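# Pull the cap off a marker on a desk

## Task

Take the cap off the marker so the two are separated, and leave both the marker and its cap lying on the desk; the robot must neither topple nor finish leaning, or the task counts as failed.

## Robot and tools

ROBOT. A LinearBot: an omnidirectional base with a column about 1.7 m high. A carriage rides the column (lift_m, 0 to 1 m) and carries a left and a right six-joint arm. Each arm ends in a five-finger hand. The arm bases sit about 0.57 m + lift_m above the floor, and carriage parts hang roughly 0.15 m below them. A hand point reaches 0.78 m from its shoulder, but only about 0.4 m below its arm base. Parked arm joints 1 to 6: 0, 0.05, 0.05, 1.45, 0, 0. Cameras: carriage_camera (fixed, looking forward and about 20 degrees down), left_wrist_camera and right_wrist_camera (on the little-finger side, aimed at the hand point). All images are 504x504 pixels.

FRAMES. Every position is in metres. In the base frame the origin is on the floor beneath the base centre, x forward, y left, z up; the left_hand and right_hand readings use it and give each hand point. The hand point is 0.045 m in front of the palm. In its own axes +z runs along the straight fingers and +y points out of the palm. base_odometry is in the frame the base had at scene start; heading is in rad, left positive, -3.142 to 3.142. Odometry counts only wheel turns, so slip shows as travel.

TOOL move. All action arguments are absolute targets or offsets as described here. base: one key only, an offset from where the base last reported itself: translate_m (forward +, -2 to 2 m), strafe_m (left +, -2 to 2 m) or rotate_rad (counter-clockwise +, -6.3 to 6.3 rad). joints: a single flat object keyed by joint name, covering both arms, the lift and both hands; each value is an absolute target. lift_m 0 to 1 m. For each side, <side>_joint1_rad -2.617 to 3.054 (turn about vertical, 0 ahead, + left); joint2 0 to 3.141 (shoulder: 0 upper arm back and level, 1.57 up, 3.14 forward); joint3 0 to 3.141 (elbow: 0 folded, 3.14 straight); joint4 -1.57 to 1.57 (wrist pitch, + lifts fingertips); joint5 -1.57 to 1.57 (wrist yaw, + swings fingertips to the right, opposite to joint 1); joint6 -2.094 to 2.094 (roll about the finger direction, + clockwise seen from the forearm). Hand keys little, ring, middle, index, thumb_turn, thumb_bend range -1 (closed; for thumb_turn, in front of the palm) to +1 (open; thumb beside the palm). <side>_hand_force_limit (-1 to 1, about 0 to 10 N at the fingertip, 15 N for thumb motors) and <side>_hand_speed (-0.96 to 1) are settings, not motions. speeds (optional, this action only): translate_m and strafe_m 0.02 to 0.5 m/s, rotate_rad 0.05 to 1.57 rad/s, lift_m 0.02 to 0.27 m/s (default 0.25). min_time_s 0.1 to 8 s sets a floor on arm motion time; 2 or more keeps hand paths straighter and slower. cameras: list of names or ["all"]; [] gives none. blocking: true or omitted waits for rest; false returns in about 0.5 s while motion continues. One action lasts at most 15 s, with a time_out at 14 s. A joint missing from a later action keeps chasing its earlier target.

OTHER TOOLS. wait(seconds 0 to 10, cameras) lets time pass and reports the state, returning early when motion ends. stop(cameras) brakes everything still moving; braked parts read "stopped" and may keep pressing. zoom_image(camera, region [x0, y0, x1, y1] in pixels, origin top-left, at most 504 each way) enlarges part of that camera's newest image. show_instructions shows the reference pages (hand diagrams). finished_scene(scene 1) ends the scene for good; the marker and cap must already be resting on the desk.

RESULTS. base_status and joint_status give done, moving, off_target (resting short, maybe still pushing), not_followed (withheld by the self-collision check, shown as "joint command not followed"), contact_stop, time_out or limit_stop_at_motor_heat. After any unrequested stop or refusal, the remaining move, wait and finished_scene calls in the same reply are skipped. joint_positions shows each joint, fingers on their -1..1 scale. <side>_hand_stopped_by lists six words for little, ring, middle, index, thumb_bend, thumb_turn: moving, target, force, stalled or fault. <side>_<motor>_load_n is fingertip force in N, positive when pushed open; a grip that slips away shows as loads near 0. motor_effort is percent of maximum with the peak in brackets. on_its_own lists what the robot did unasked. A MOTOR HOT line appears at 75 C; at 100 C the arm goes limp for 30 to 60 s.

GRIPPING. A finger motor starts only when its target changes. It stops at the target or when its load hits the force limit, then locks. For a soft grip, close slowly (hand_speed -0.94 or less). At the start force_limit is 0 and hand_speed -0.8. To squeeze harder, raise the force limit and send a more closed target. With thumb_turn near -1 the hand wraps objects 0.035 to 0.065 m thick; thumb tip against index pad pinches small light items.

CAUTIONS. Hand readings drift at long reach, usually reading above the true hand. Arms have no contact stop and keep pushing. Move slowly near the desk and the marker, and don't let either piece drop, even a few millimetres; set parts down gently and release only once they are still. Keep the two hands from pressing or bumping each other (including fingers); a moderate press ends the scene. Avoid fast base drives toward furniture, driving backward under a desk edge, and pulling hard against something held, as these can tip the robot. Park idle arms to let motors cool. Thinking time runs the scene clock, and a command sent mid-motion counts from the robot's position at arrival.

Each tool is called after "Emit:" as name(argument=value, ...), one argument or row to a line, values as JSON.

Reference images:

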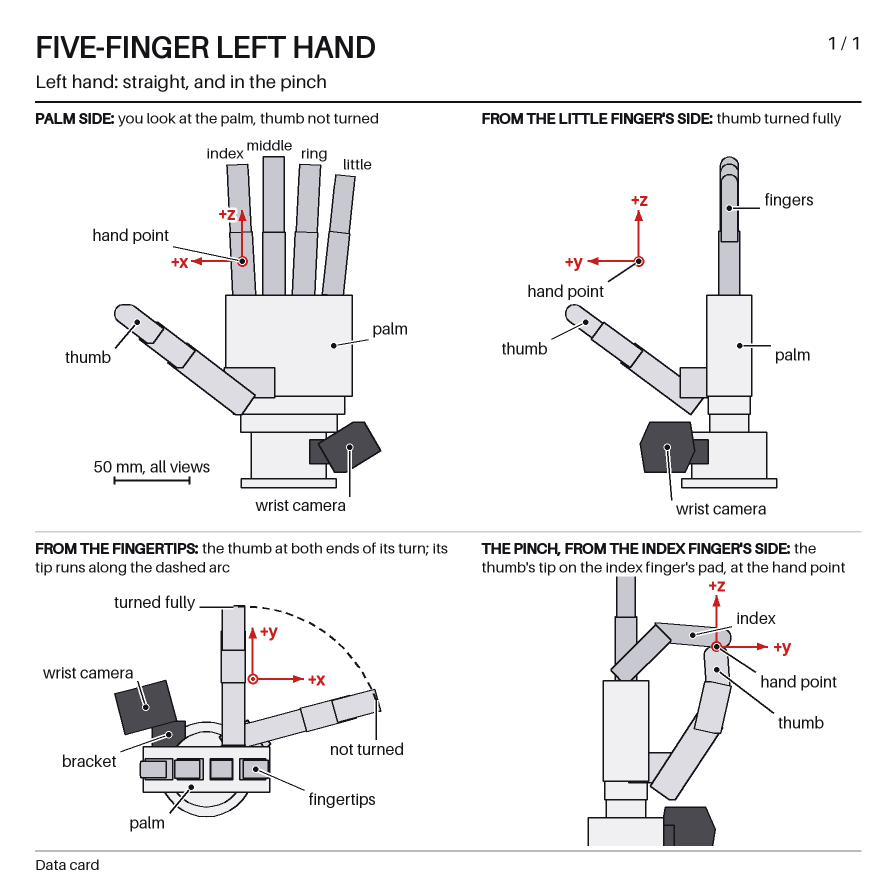

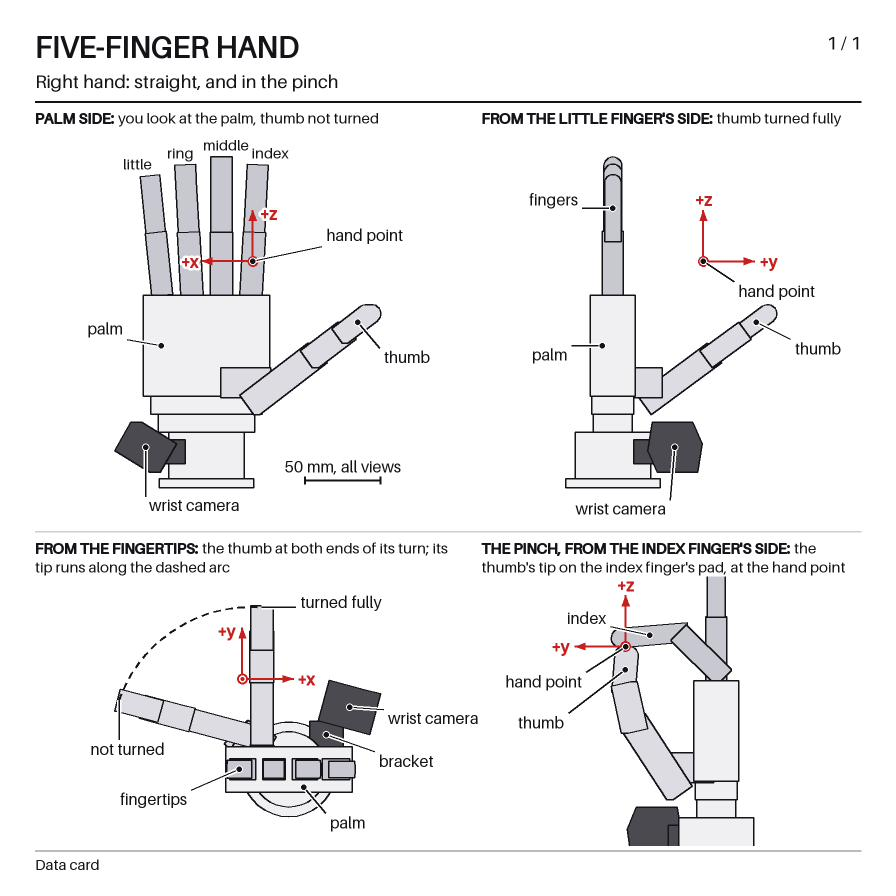

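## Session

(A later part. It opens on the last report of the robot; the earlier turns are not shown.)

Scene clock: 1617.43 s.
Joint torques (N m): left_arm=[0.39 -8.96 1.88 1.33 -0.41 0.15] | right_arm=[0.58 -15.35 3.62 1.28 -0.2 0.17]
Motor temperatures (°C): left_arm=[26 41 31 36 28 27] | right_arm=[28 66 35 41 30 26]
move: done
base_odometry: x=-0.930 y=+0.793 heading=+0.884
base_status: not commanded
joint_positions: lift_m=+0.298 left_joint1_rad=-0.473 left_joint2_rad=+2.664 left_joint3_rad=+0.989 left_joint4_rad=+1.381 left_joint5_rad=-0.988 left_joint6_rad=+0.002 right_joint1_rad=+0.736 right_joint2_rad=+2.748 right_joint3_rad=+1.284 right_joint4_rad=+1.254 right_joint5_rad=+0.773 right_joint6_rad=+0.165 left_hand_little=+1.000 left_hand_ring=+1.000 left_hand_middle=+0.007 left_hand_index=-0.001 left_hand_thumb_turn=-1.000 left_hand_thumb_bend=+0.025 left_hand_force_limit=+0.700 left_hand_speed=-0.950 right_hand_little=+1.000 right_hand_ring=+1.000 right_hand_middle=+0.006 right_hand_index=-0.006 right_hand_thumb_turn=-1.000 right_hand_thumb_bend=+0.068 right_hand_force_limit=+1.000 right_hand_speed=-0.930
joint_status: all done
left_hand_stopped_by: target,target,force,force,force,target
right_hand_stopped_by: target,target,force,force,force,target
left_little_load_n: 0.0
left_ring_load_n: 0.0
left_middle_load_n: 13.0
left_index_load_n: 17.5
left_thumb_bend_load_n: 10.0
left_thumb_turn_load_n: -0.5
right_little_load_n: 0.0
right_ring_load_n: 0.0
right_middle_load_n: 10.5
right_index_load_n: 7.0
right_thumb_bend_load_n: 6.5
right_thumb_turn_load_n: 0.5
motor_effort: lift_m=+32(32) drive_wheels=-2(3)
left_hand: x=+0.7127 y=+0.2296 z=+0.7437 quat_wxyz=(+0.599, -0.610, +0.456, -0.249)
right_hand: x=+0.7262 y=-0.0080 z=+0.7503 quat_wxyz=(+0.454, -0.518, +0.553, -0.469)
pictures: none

Emit:
move(
  joints={"right_joint1_rad":0.738,"right_joint2_rad":2.765,"right_joint3_rad":1.29,"right_joint4_rad":1.252,"right_joint5_rad":0.773,"right_joint6_rad":0.168},
  min_time_s=1,
)

Emit:
move(
  joints={"right_hand_index":0.4,"right_hand_middle":0.4,"right_hand_speed":-0.9},
  cameras=["left_wrist_camera"],
)

Scene clock: 1623.43 s.
Joint torques (N m): left_arm=[0.39 -8.99 1.94 1.33 -0.41 0.15] | right_arm=[0.36 -12.88 5.24 1.58 0.12 0.04]
Motor temperatures (°C): left_arm=[26 42 31 36 28 27] | right_arm=[27 68 35 41 29 26]
move: done
base_odometry: x=-0.930 y=+0.793 heading=+0.884
base_status: not commanded
joint_positions: lift_m=+0.298 left_joint1_rad=-0.473 left_joint2_rad=+2.664 left_joint3_rad=+0.989 left_joint4_rad=+1.381 left_joint5_rad=-0.988 left_joint6_rad=+0.002 right_joint1_rad=+0.736 right_joint2_rad=+2.748 right_joint3_rad=+1.284 right_joint4_rad=+1.259 right_joint5_rad=+0.773 right_joint6_rad=+0.165 left_hand_little=+1.000 left_hand_ring=+1.000 left_hand_middle=+0.007 left_hand_index=-0.001 left_hand_thumb_turn=-1.000 left_hand_thumb_bend=+0.025 left_hand_force_limit=+0.700 left_hand_speed=-0.950 right_hand_little=+1.000 right_hand_ring=+1.000 right_hand_middle=+0.006 right_hand_index=-0.006 right_hand_thumb_turn=-1.000 right_hand_thumb_bend=+0.068 right_hand_force_limit=+1.000 right_hand_speed=-0.930
joint_status: all done
left_hand_stopped_by: target,target,force,force,force,target
right_hand_stopped_by: target,target,force,force,force,target
left_little_load_n: 0.0
left_ring_load_n: 0.0
left_middle_load_n: 13.0
left_index_load_n: 17.5
left_thumb_bend_load_n: 10.0
left_thumb_turn_load_n: 0.0
right_little_load_n: 0.0
right_ring_load_n: 0.0
right_middle_load_n: 10.0
right_index_load_n: 6.5
right_thumb_bend_load_n: 7.5
right_thumb_turn_load_n: 0.5
motor_effort: lift_m=+31(32) drive_wheels=-3(3)
left_hand: x=+0.7127 y=+0.2296 z=+0.7437 quat_wxyz=(+0.599, -0.610, +0.456, -0.249)
right_hand: x=+0.7266 y=-0.0076 z=+0.7514 quat_wxyz=(+0.456, -0.516, +0.553, -0.468)
pictures: none

Scene clock: 1625.37 s.
Joint torques (N m): left_arm=[0.38 -8.98 1.88 1.33 -0.4 0.15] | right_arm=[0.18 -12.94 5.33 1.54 0.1 0.03]
Motor temperatures (°C): left_arm=[26 42 31 36 28 27] | right_arm=[27 68 35 41 29 26]
move: done
base_odometry: x=-0.930 y=+0.793 heading=+0.884
base_status: not commanded
joint_positions: lift_m=+0.298 left_joint1_rad=-0.473 left_joint2_rad=+2.664 left_joint3_rad=+0.989 left_joint4_rad=+1.381 left_joint5_rad=-0.988 left_joint6_rad=+0.002 right_joint1_rad=+0.736 right_joint2_rad=+2.748 right_joint3_rad=+1.284 right_joint4_rad=+1.259 right_joint5_rad=+0.773 right_joint6_rad=+0.165 left_hand_little=+1.000 left_hand_ring=+1.000 left_hand_middle=+0.007 left_hand_index=-0.001 left_hand_thumb_turn=-1.000 left_hand_thumb_bend=+0.025 left_hand_force_limit=+0.700 left_hand_speed=-0.950 right_hand_little=+1.000 right_hand_ring=+1.000 right_hand_middle=+0.400 right_hand_index=+0.400 right_hand_thumb_turn=-1.000 right_hand_thumb_bend=+0.067 right_hand_force_limit=+1.000 right_hand_speed=-0.900
joint_status: all done
left_hand_stopped_by: target,target,force,force,force,target
right_hand_stopped_by: target,target,target,target,force,target
left_little_load_n: -0.5
left_ring_load_n: 0.0
left_middle_load_n: 13.0
left_index_load_n: 17.5
left_thumb_bend_load_n: 10.0
left_thumb_turn_load_n: -0.5
right_little_load_n: 0.0
right_ring_load_n: 0.0
right_middle_load_n: 0.0
right_index_load_n: 0.0
right_thumb_bend_load_n: 0.0
right_thumb_turn_load_n: 0.0
motor_effort: lift_m=+31(32) drive_wheels=-2(3)
left_hand: x=+0.7127 y=+0.2296 z=+0.7437 quat_wxyz=(+0.599, -0.610, +0.456, -0.249)
right_hand: x=+0.7266 y=-0.0076 z=+0.7514 quat_wxyz=(+0.456, -0.516, +0.553, -0.468)

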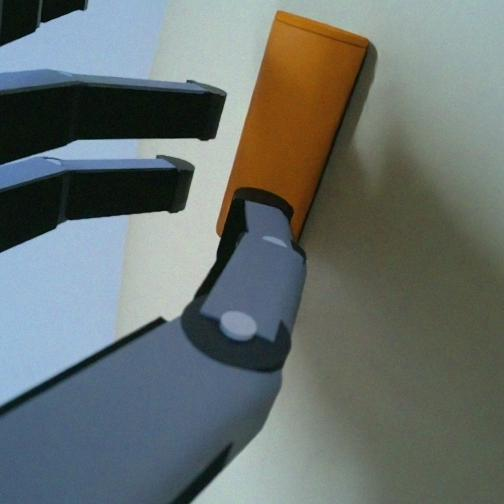

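Emit:
move(
  joints={"left_joint1_rad":-0.473,"left_joint2_rad":2.668,"left_joint3_rad":0.992,"left_joint4_rad":1.378,"left_joint5_rad":-0.986,"left_joint6_rad":0.002},
  min_time_s=1,
  cameras=["carriage_camera","right_wrist_camera"],
)

Emit:
zoom_image(
  camera="carriage_camera",
  region=[180, 310, 250, 380],
)

Scene clock: 1633.80 s.
Joint torques (N m): left_arm=[0.5 -9.96 2.88 1.65 -0.3 0] | right_arm=[0.18 -12.81 5.55 1.54 0.09 0.05]
Motor temperatures (°C): left_arm=[26 42 31 36 27 27] | right_arm=[27 68 35 42 28 26]
move: done
base_odometry: x=-0.930 y=+0.793 heading=+0.884
base_status: not commanded
joint_positions: lift_m=+0.298 left_joint1_rad=-0.473 left_joint2_rad=+2.664 left_joint3_rad=+0.989 left_joint4_rad=+1.383 left_joint5_rad=-0.988 left_joint6_rad=+0.002 right_joint1_rad=+0.736 right_joint2_rad=+2.748 right_joint3_rad=+1.284 right_joint4_rad=+1.259 right_joint5_rad=+0.773 right_joint6_rad=+0.165 left_hand_little=+1.000 left_hand_ring=+1.000 left_hand_middle=+0.007 left_hand_index=-0.001 left_hand_thumb_turn=-1.000 left_hand_thumb_bend=+0.025 left_hand_force_limit=+0.700 left_hand_speed=-0.950 right_hand_little=+1.000 right_hand_ring=+1.000 right_hand_middle=+0.400 right_hand_index=+0.400 right_hand_thumb_turn=-1.000 right_hand_thumb_bend=+0.067 right_hand_force_limit=+1.000 right_hand_speed=-0.900
joint_status: all done
left_hand_stopped_by: target,target,force,force,force,target
right_hand_stopped_by: target,target,target,target,force,target
left_little_load_n: 0.0
left_ring_load_n: 0.0
left_middle_load_n: 13.0
left_index_load_n: 17.5
left_thumb_bend_load_n: 10.0
left_thumb_turn_load_n: -0.5
right_little_load_n: 0.0
right_ring_load_n: 0.0
right_middle_load_n: 0.0
right_index_load_n: 0.0
right_thumb_bend_load_n: 0.5
right_thumb_turn_load_n: 0.0
motor_effort: lift_m=+30(32) drive_wheels=-2(3)
left_hand: x=+0.7129 y=+0.2295 z=+0.7441 quat_wxyz=(+0.599, -0.610, +0.455, -0.250)
right_hand: x=+0.7266 y=-0.0076 z=+0.7514 quat_wxyz=(+0.456, -0.516, +0.553, -0.468)

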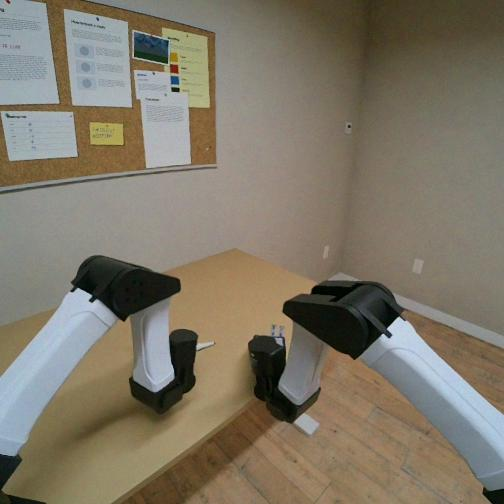

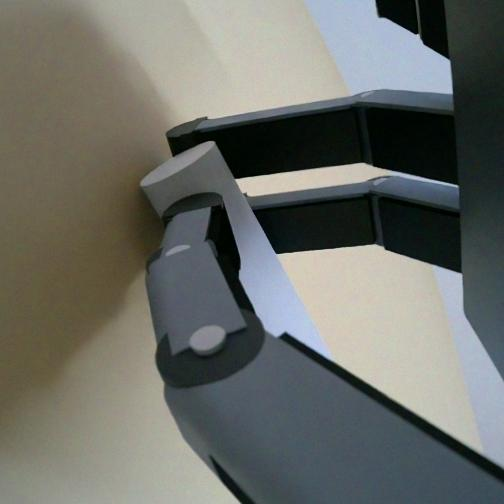

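Scaled by 7.200 from the camera's image (finer frame: 720x720).

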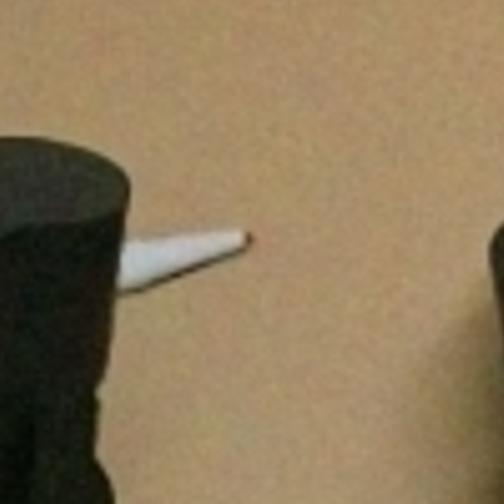

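Emit:
move(
  joints={"left_hand_index":0.4,"left_hand_middle":0.4,"left_hand_speed":-0.92},
  cameras=["right_wrist_camera"],
)

Scene clock: 1638.03 s.
Joint torques (N m): left_arm=[0.51 -9.96 2.88 1.65 -0.29 0] | right_arm=[0.21 -12.97 5.81 1.52 0.1 0.07]
Motor temperatures (°C): left_arm=[26 42 31 36 27 27] | right_arm=[27 68 35 42 28 26]
move: done
base_odometry: x=-0.930 y=+0.793 heading=+0.884
base_status: not commanded
joint_positions: lift_m=+0.298 left_joint1_rad=-0.473 left_joint2_rad=+2.664 left_joint3_rad=+0.989 left_joint4_rad=+1.383 left_joint5_rad=-0.988 left_joint6_rad=+0.002 right_joint1_rad=+0.736 right_joint2_rad=+2.748 right_joint3_rad=+1.284 right_joint4_rad=+1.259 right_joint5_rad=+0.773 right_joint6_rad=+0.165 left_hand_little=+1.000 left_hand_ring=+1.000 left_hand_middle=+0.400 left_hand_index=+0.400 left_hand_thumb_turn=-1.000 left_hand_thumb_bend=+0.021 left_hand_force_limit=+0.700 left_hand_speed=-0.920 right_hand_little=+1.000 right_hand_ring=+1.000 right_hand_middle=+0.400 right_hand_index=+0.400 right_hand_thumb_turn=-1.000 right_hand_thumb_bend=+0.067 right_hand_force_limit=+1.000 right_hand_speed=-0.900
joint_status: all done
left_hand_stopped_by: target,target,target,target,force,target
right_hand_stopped_by: target,target,target,target,force,target
left_little_load_n: 0.0
left_ring_load_n: 0.0
left_middle_load_n: -0.5
left_index_load_n: 0.0
left_thumb_bend_load_n: 0.0
left_thumb_turn_load_n: 0.0
right_little_load_n: 0.0
right_ring_load_n: 0.0
right_middle_load_n: -0.5
right_index_load_n: 0.0
right_thumb_bend_load_n: 0.5
right_thumb_turn_load_n: 0.0
motor_effort: lift_m=+28(32) drive_wheels=-2(3)
left_hand: x=+0.7129 y=+0.2295 z=+0.7441 quat_wxyz=(+0.599, -0.610, +0.455, -0.250)
right_hand: x=+0.7266 y=-0.0076 z=+0.7514 quat_wxyz=(+0.456, -0.516, +0.553, -0.468)

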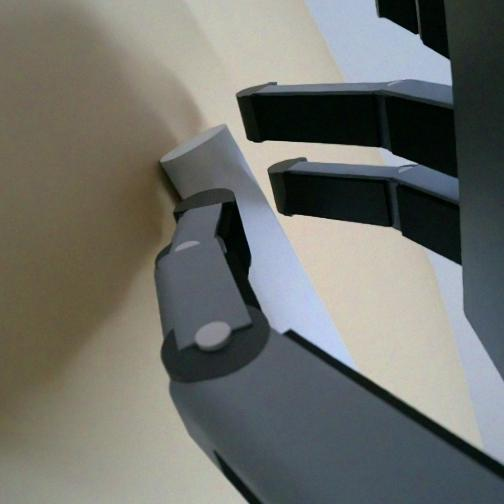

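Emit:
move(
  joints={"left_hand_index":1,"left_hand_middle":1,"right_hand_index":1,"right_hand_middle":1,"left_hand_speed":-0.7,"right_hand_speed":-0.7},
)

Emit:
move(
  base={"translate_m":-0.03},
  speeds={"translate_m":0.03},
  cameras=["left_wrist_camera","right_wrist_camera"],
)

Scene clock: 1644.57 s.
Joint torques (N m): left_arm=[0.47 -9.94 2.88 1.66 -0.3 0] | right_arm=[0.28 -12.96 5.39 1.56 0.13 0.04]
Motor temperatures (°C): left_arm=[26 43 31 36 26 27] | right_arm=[27 68 36 42 27 26]
move: done
base_odometry: x=-0.930 y=+0.793 heading=+0.884
base_status: not commanded
joint_positions: lift_m=+0.298 left_joint1_rad=-0.473 left_joint2_rad=+2.664 left_joint3_rad=+0.989 left_joint4_rad=+1.383 left_joint5_rad=-0.988 left_joint6_rad=+0.002 right_joint1_rad=+0.736 right_joint2_rad=+2.748 right_joint3_rad=+1.284 right_joint4_rad=+1.259 right_joint5_rad=+0.773 right_joint6_rad=+0.165 left_hand_little=+1.000 left_hand_ring=+1.000 left_hand_middle=+1.000 left_hand_index=+1.000 left_hand_thumb_turn=-1.000 left_hand_thumb_bend=+0.021 left_hand_force_limit=+0.700 left_hand_speed=-0.700 right_hand_little=+1.000 right_hand_ring=+1.000 right_hand_middle=+1.000 right_hand_index=+1.000 right_hand_thumb_turn=-1.000 right_hand_thumb_bend=+0.067 right_hand_force_limit=+1.000 right_hand_speed=-0.700
joint_status: all done
left_hand_stopped_by: target,target,target,target,force,target
right_hand_stopped_by: target,target,target,target,force,target
left_little_load_n: 0.0
left_ring_load_n: 0.0
left_middle_load_n: 0.0
left_index_load_n: 0.0
left_thumb_bend_load_n: 0.5
left_thumb_turn_load_n: 0.0
right_little_load_n: 0.0
right_ring_load_n: 0.0
right_middle_load_n: 0.0
right_index_load_n: 0.0
right_thumb_bend_load_n: 0.0
right_thumb_turn_load_n: 0.0
motor_effort: lift_m=+30(33) drive_wheels=-3(4)
left_hand: x=+0.7129 y=+0.2295 z=+0.7441 quat_wxyz=(+0.599, -0.610, +0.455, -0.250)
right_hand: x=+0.7266 y=-0.0076 z=+0.7514 quat_wxyz=(+0.456, -0.516, +0.553, -0.468)
pictures: none

Scene clock: 1646.07 s.
Joint torques (N m): left_arm=[0.58 -10.02 2.88 1.69 -0.3 -0.01] | right_arm=[0.12 -13.09 5.07 1.54 0.15 0.07]
Motor temperatures (°C): left_arm=[26 43 31 36 26 27] | right_arm=[27 68 36 42 27 26]
move: done
base_odometry: x=-0.948 y=+0.770 heading=+0.884
base_status: done
joint_positions: lift_m=+0.298 left_joint1_rad=-0.472 left_joint2_rad=+2.664 left_joint3_rad=+0.989 left_joint4_rad=+1.383 left_joint5_rad=-0.988 left_joint6_rad=+0.002 right_joint1_rad=+0.736 right_joint2_rad=+2.748 right_joint3_rad=+1.284 right_joint4_rad=+1.259 right_joint5_rad=+0.773 right_joint6_rad=+0.165 left_hand_little=+1.000 left_hand_ring=+1.000 left_hand_middle=+1.000 left_hand_index=+1.000 left_hand_thumb_turn=-1.000 left_hand_thumb_bend=+0.021 left_hand_force_limit=+0.700 left_hand_speed=-0.700 right_hand_little=+1.000 right_hand_ring=+1.000 right_hand_middle=+1.000 right_hand_index=+1.000 right_hand_thumb_turn=-1.000 right_hand_thumb_bend=+0.067 right_hand_force_limit=+1.000 right_hand_speed=-0.700
joint_status: not commanded
left_hand_stopped_by: target,target,target,target,force,target
right_hand_stopped_by: target,target,target,target,force,target
left_little_load_n: 0.0
left_ring_load_n: -0.5
left_middle_load_n: 0.0
left_index_load_n: 0.0
left_thumb_bend_load_n: 0.0
left_thumb_turn_load_n: 0.0
right_little_load_n: -0.5
right_ring_load_n: 0.0
right_middle_load_n: 0.0
right_index_load_n: -0.5
right_thumb_bend_load_n: 0.0
right_thumb_turn_load_n: 0.0
motor_effort: lift_m=+31(33) drive_wheels=+2(10)
left_hand: x=+0.7129 y=+0.2299 z=+0.7440 quat_wxyz=(+0.599, -0.610, +0.455, -0.249)
right_hand: x=+0.7265 y=-0.0074 z=+0.7514 quat_wxyz=(+0.456, -0.516, +0.553, -0.468)

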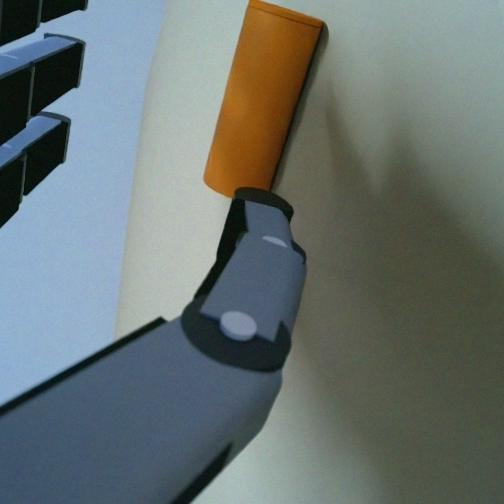

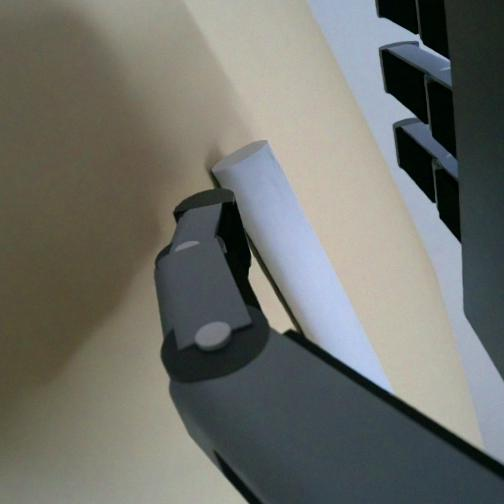

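Now lift up and check.

Emit:
move(
  joints={"lift_m":0.42},
  speeds={"lift_m":0.08},
  cameras=["all"],
)

Emit:
zoom_image(
  camera="carriage_camera",
  region=[165, 320, 295, 450],
)

Scene clock: 1650.67 s.
Joint torques (N m): left_arm=[0.4 -10.1 3.21 1.69 -0.3 -0.01] | right_arm=[0.2 -12.89 5.14 1.54 0.13 0.03]
Motor temperatures (°C): left_arm=[25 43 31 36 26 27] | right_arm=[27 69 36 43 27 26]
move: done
base_odometry: x=-0.948 y=+0.770 heading=+0.884
base_status: not commanded
joint_positions: lift_m=+0.420 left_joint1_rad=-0.472 left_joint2_rad=+2.665 left_joint3_rad=+0.989 left_joint4_rad=+1.380 left_joint5_rad=-0.988 left_joint6_rad=+0.002 right_joint1_rad=+0.736 right_joint2_rad=+2.749 right_joint3_rad=+1.285 right_joint4_rad=+1.258 right_joint5_rad=+0.773 right_joint6_rad=+0.165 left_hand_little=+1.000 left_hand_ring=+1.000 left_hand_middle=+1.000 left_hand_index=+1.000 left_hand_thumb_turn=-1.000 left_hand_thumb_bend=+0.021 left_hand_force_limit=+0.700 left_hand_speed=-0.700 right_hand_little=+1.000 right_hand_ring=+1.000 right_hand_middle=+1.000 right_hand_index=+1.000 right_hand_thumb_turn=-1.000 right_hand_thumb_bend=+0.067 right_hand_force_limit=+1.000 right_hand_speed=-0.700
joint_status: all done
left_hand_stopped_by: target,target,target,target,force,target
right_hand_stopped_by: target,target,target,target,force,target
left_little_load_n: 0.0
left_ring_load_n: 0.0
left_middle_load_n: 0.0
left_index_load_n: 0.0
left_thumb_bend_load_n: 0.0
left_thumb_turn_load_n: 0.0
right_little_load_n: 0.0
right_ring_load_n: -0.5
right_middle_load_n: 0.0
right_index_load_n: 0.0
right_thumb_bend_load_n: 0.0
right_thumb_turn_load_n: 0.5
motor_effort: lift_m=+36(41) drive_wheels=+2(3)
left_hand: x=+0.7123 y=+0.2302 z=+0.8645 quat_wxyz=(+0.599, -0.610, +0.457, -0.248)
right_hand: x=+0.7266 y=-0.0074 z=+0.8727 quat_wxyz=(+0.456, -0.517, +0.553, -0.468)
pictures: carriage_camera, left_wrist_camera, right_wrist_camera

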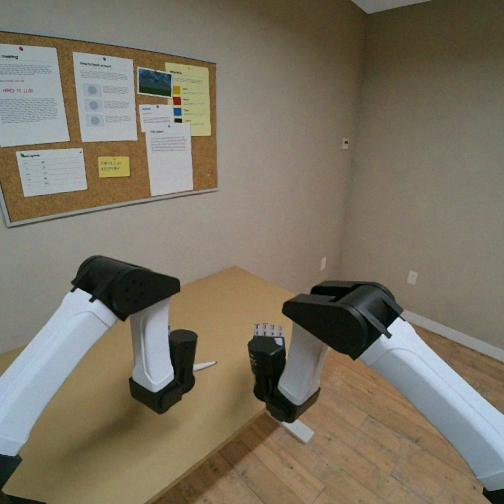

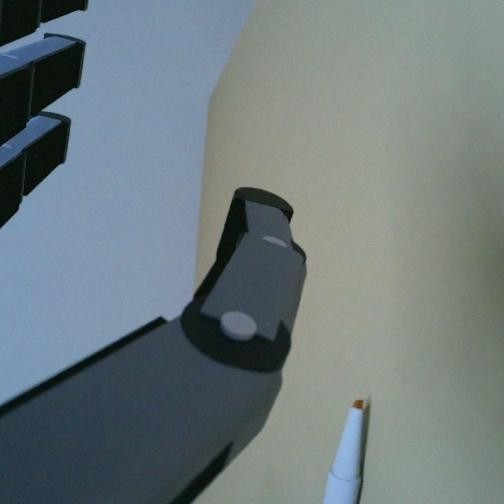

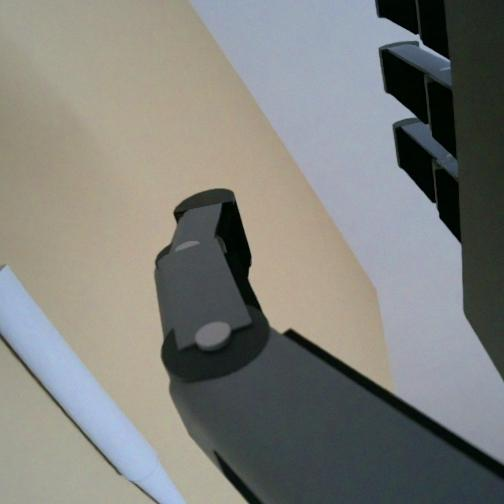

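Scaled by 3.877 from the camera's image (finer frame: 720x720).

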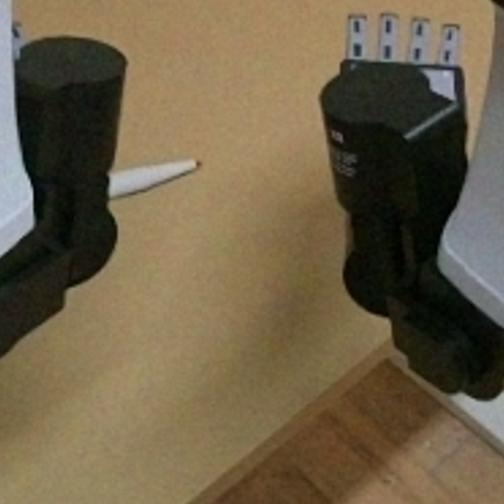

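Emit:
move(
  base={"translate_m":-0.2},
  speeds={"translate_m":0.12},
  cameras=["all"],
)

Emit:
zoom_image(
  camera="carriage_camera",
  region=[150, 270, 330, 450],
)

Scene clock: 1656.13 s.
Joint torques (N m): left_arm=[0.47 -10.06 2.85 1.69 -0.3 0] | right_arm=[0.08 -13.09 5.38 1.6 0.14 0.03]
Motor temperatures (°C): left_arm=[25 42 31 36 26 27] | right_arm=[27 70 36 43 27 26]
move: done
base_odometry: x=-1.075 y=+0.615 heading=+0.884
base_status: done
joint_positions: lift_m=+0.420 left_joint1_rad=-0.472 left_joint2_rad=+2.665 left_joint3_rad=+0.989 left_joint4_rad=+1.380 left_joint5_rad=-0.988 left_joint6_rad=+0.002 right_joint1_rad=+0.737 right_joint2_rad=+2.749 right_joint3_rad=+1.285 right_joint4_rad=+1.258 right_joint5_rad=+0.773 right_joint6_rad=+0.165 left_hand_little=+1.000 left_hand_ring=+1.000 left_hand_middle=+1.000 left_hand_index=+1.000 left_hand_thumb_turn=-1.000 left_hand_thumb_bend=+0.021 left_hand_force_limit=+0.700 left_hand_speed=-0.700 right_hand_little=+1.000 right_hand_ring=+1.000 right_hand_middle=+1.000 right_hand_index=+1.000 right_hand_thumb_turn=-1.000 right_hand_thumb_bend=+0.067 right_hand_force_limit=+1.000 right_hand_speed=-0.700
joint_status: not commanded
left_hand_stopped_by: target,target,target,target,force,target
right_hand_stopped_by: target,target,target,target,force,target
left_little_load_n: 0.0
left_ring_load_n: 0.0
left_middle_load_n: 0.0
left_index_load_n: -0.5
left_thumb_bend_load_n: 0.0
left_thumb_turn_load_n: 0.0
right_little_load_n: 0.0
right_ring_load_n: 0.0
right_middle_load_n: 0.0
right_index_load_n: 0.0
right_thumb_bend_load_n: 0.0
right_thumb_turn_load_n: 0.0
motor_effort: lift_m=+36(37) drive_wheels=-1(11)
left_hand: x=+0.7123 y=+0.2302 z=+0.8645 quat_wxyz=(+0.599, -0.610, +0.457, -0.248)
right_hand: x=+0.7263 y=-0.0070 z=+0.8726 quat_wxyz=(+0.456, -0.517, +0.553, -0.468)
pictures: carriage_camera, left_wrist_camera, right_wrist_camera

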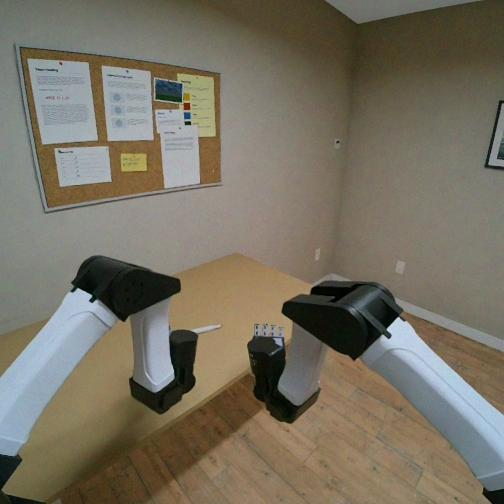

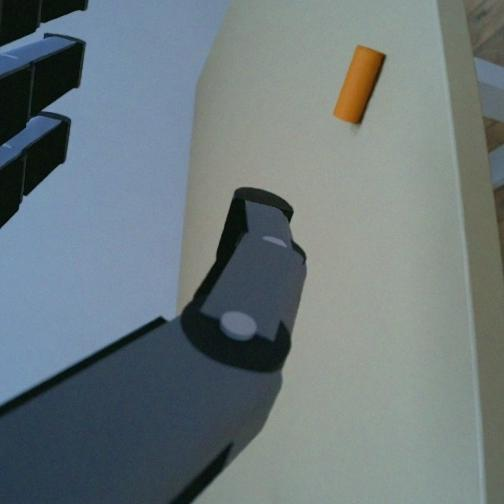

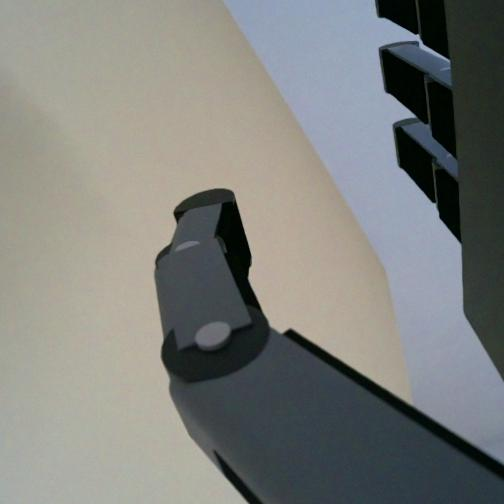

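Scaled by 2.800 from the camera's image (finer frame: 720x720).

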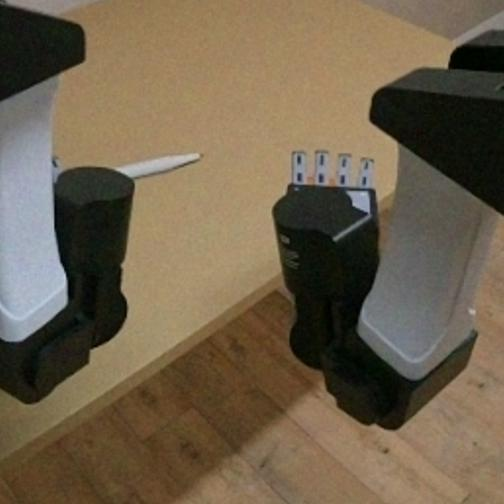

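The marker and the cap are both lying on the desk, at rest and separate, and the robot is standing upright.

Emit:
finished_scene(
)

The scene is finished: the task was done.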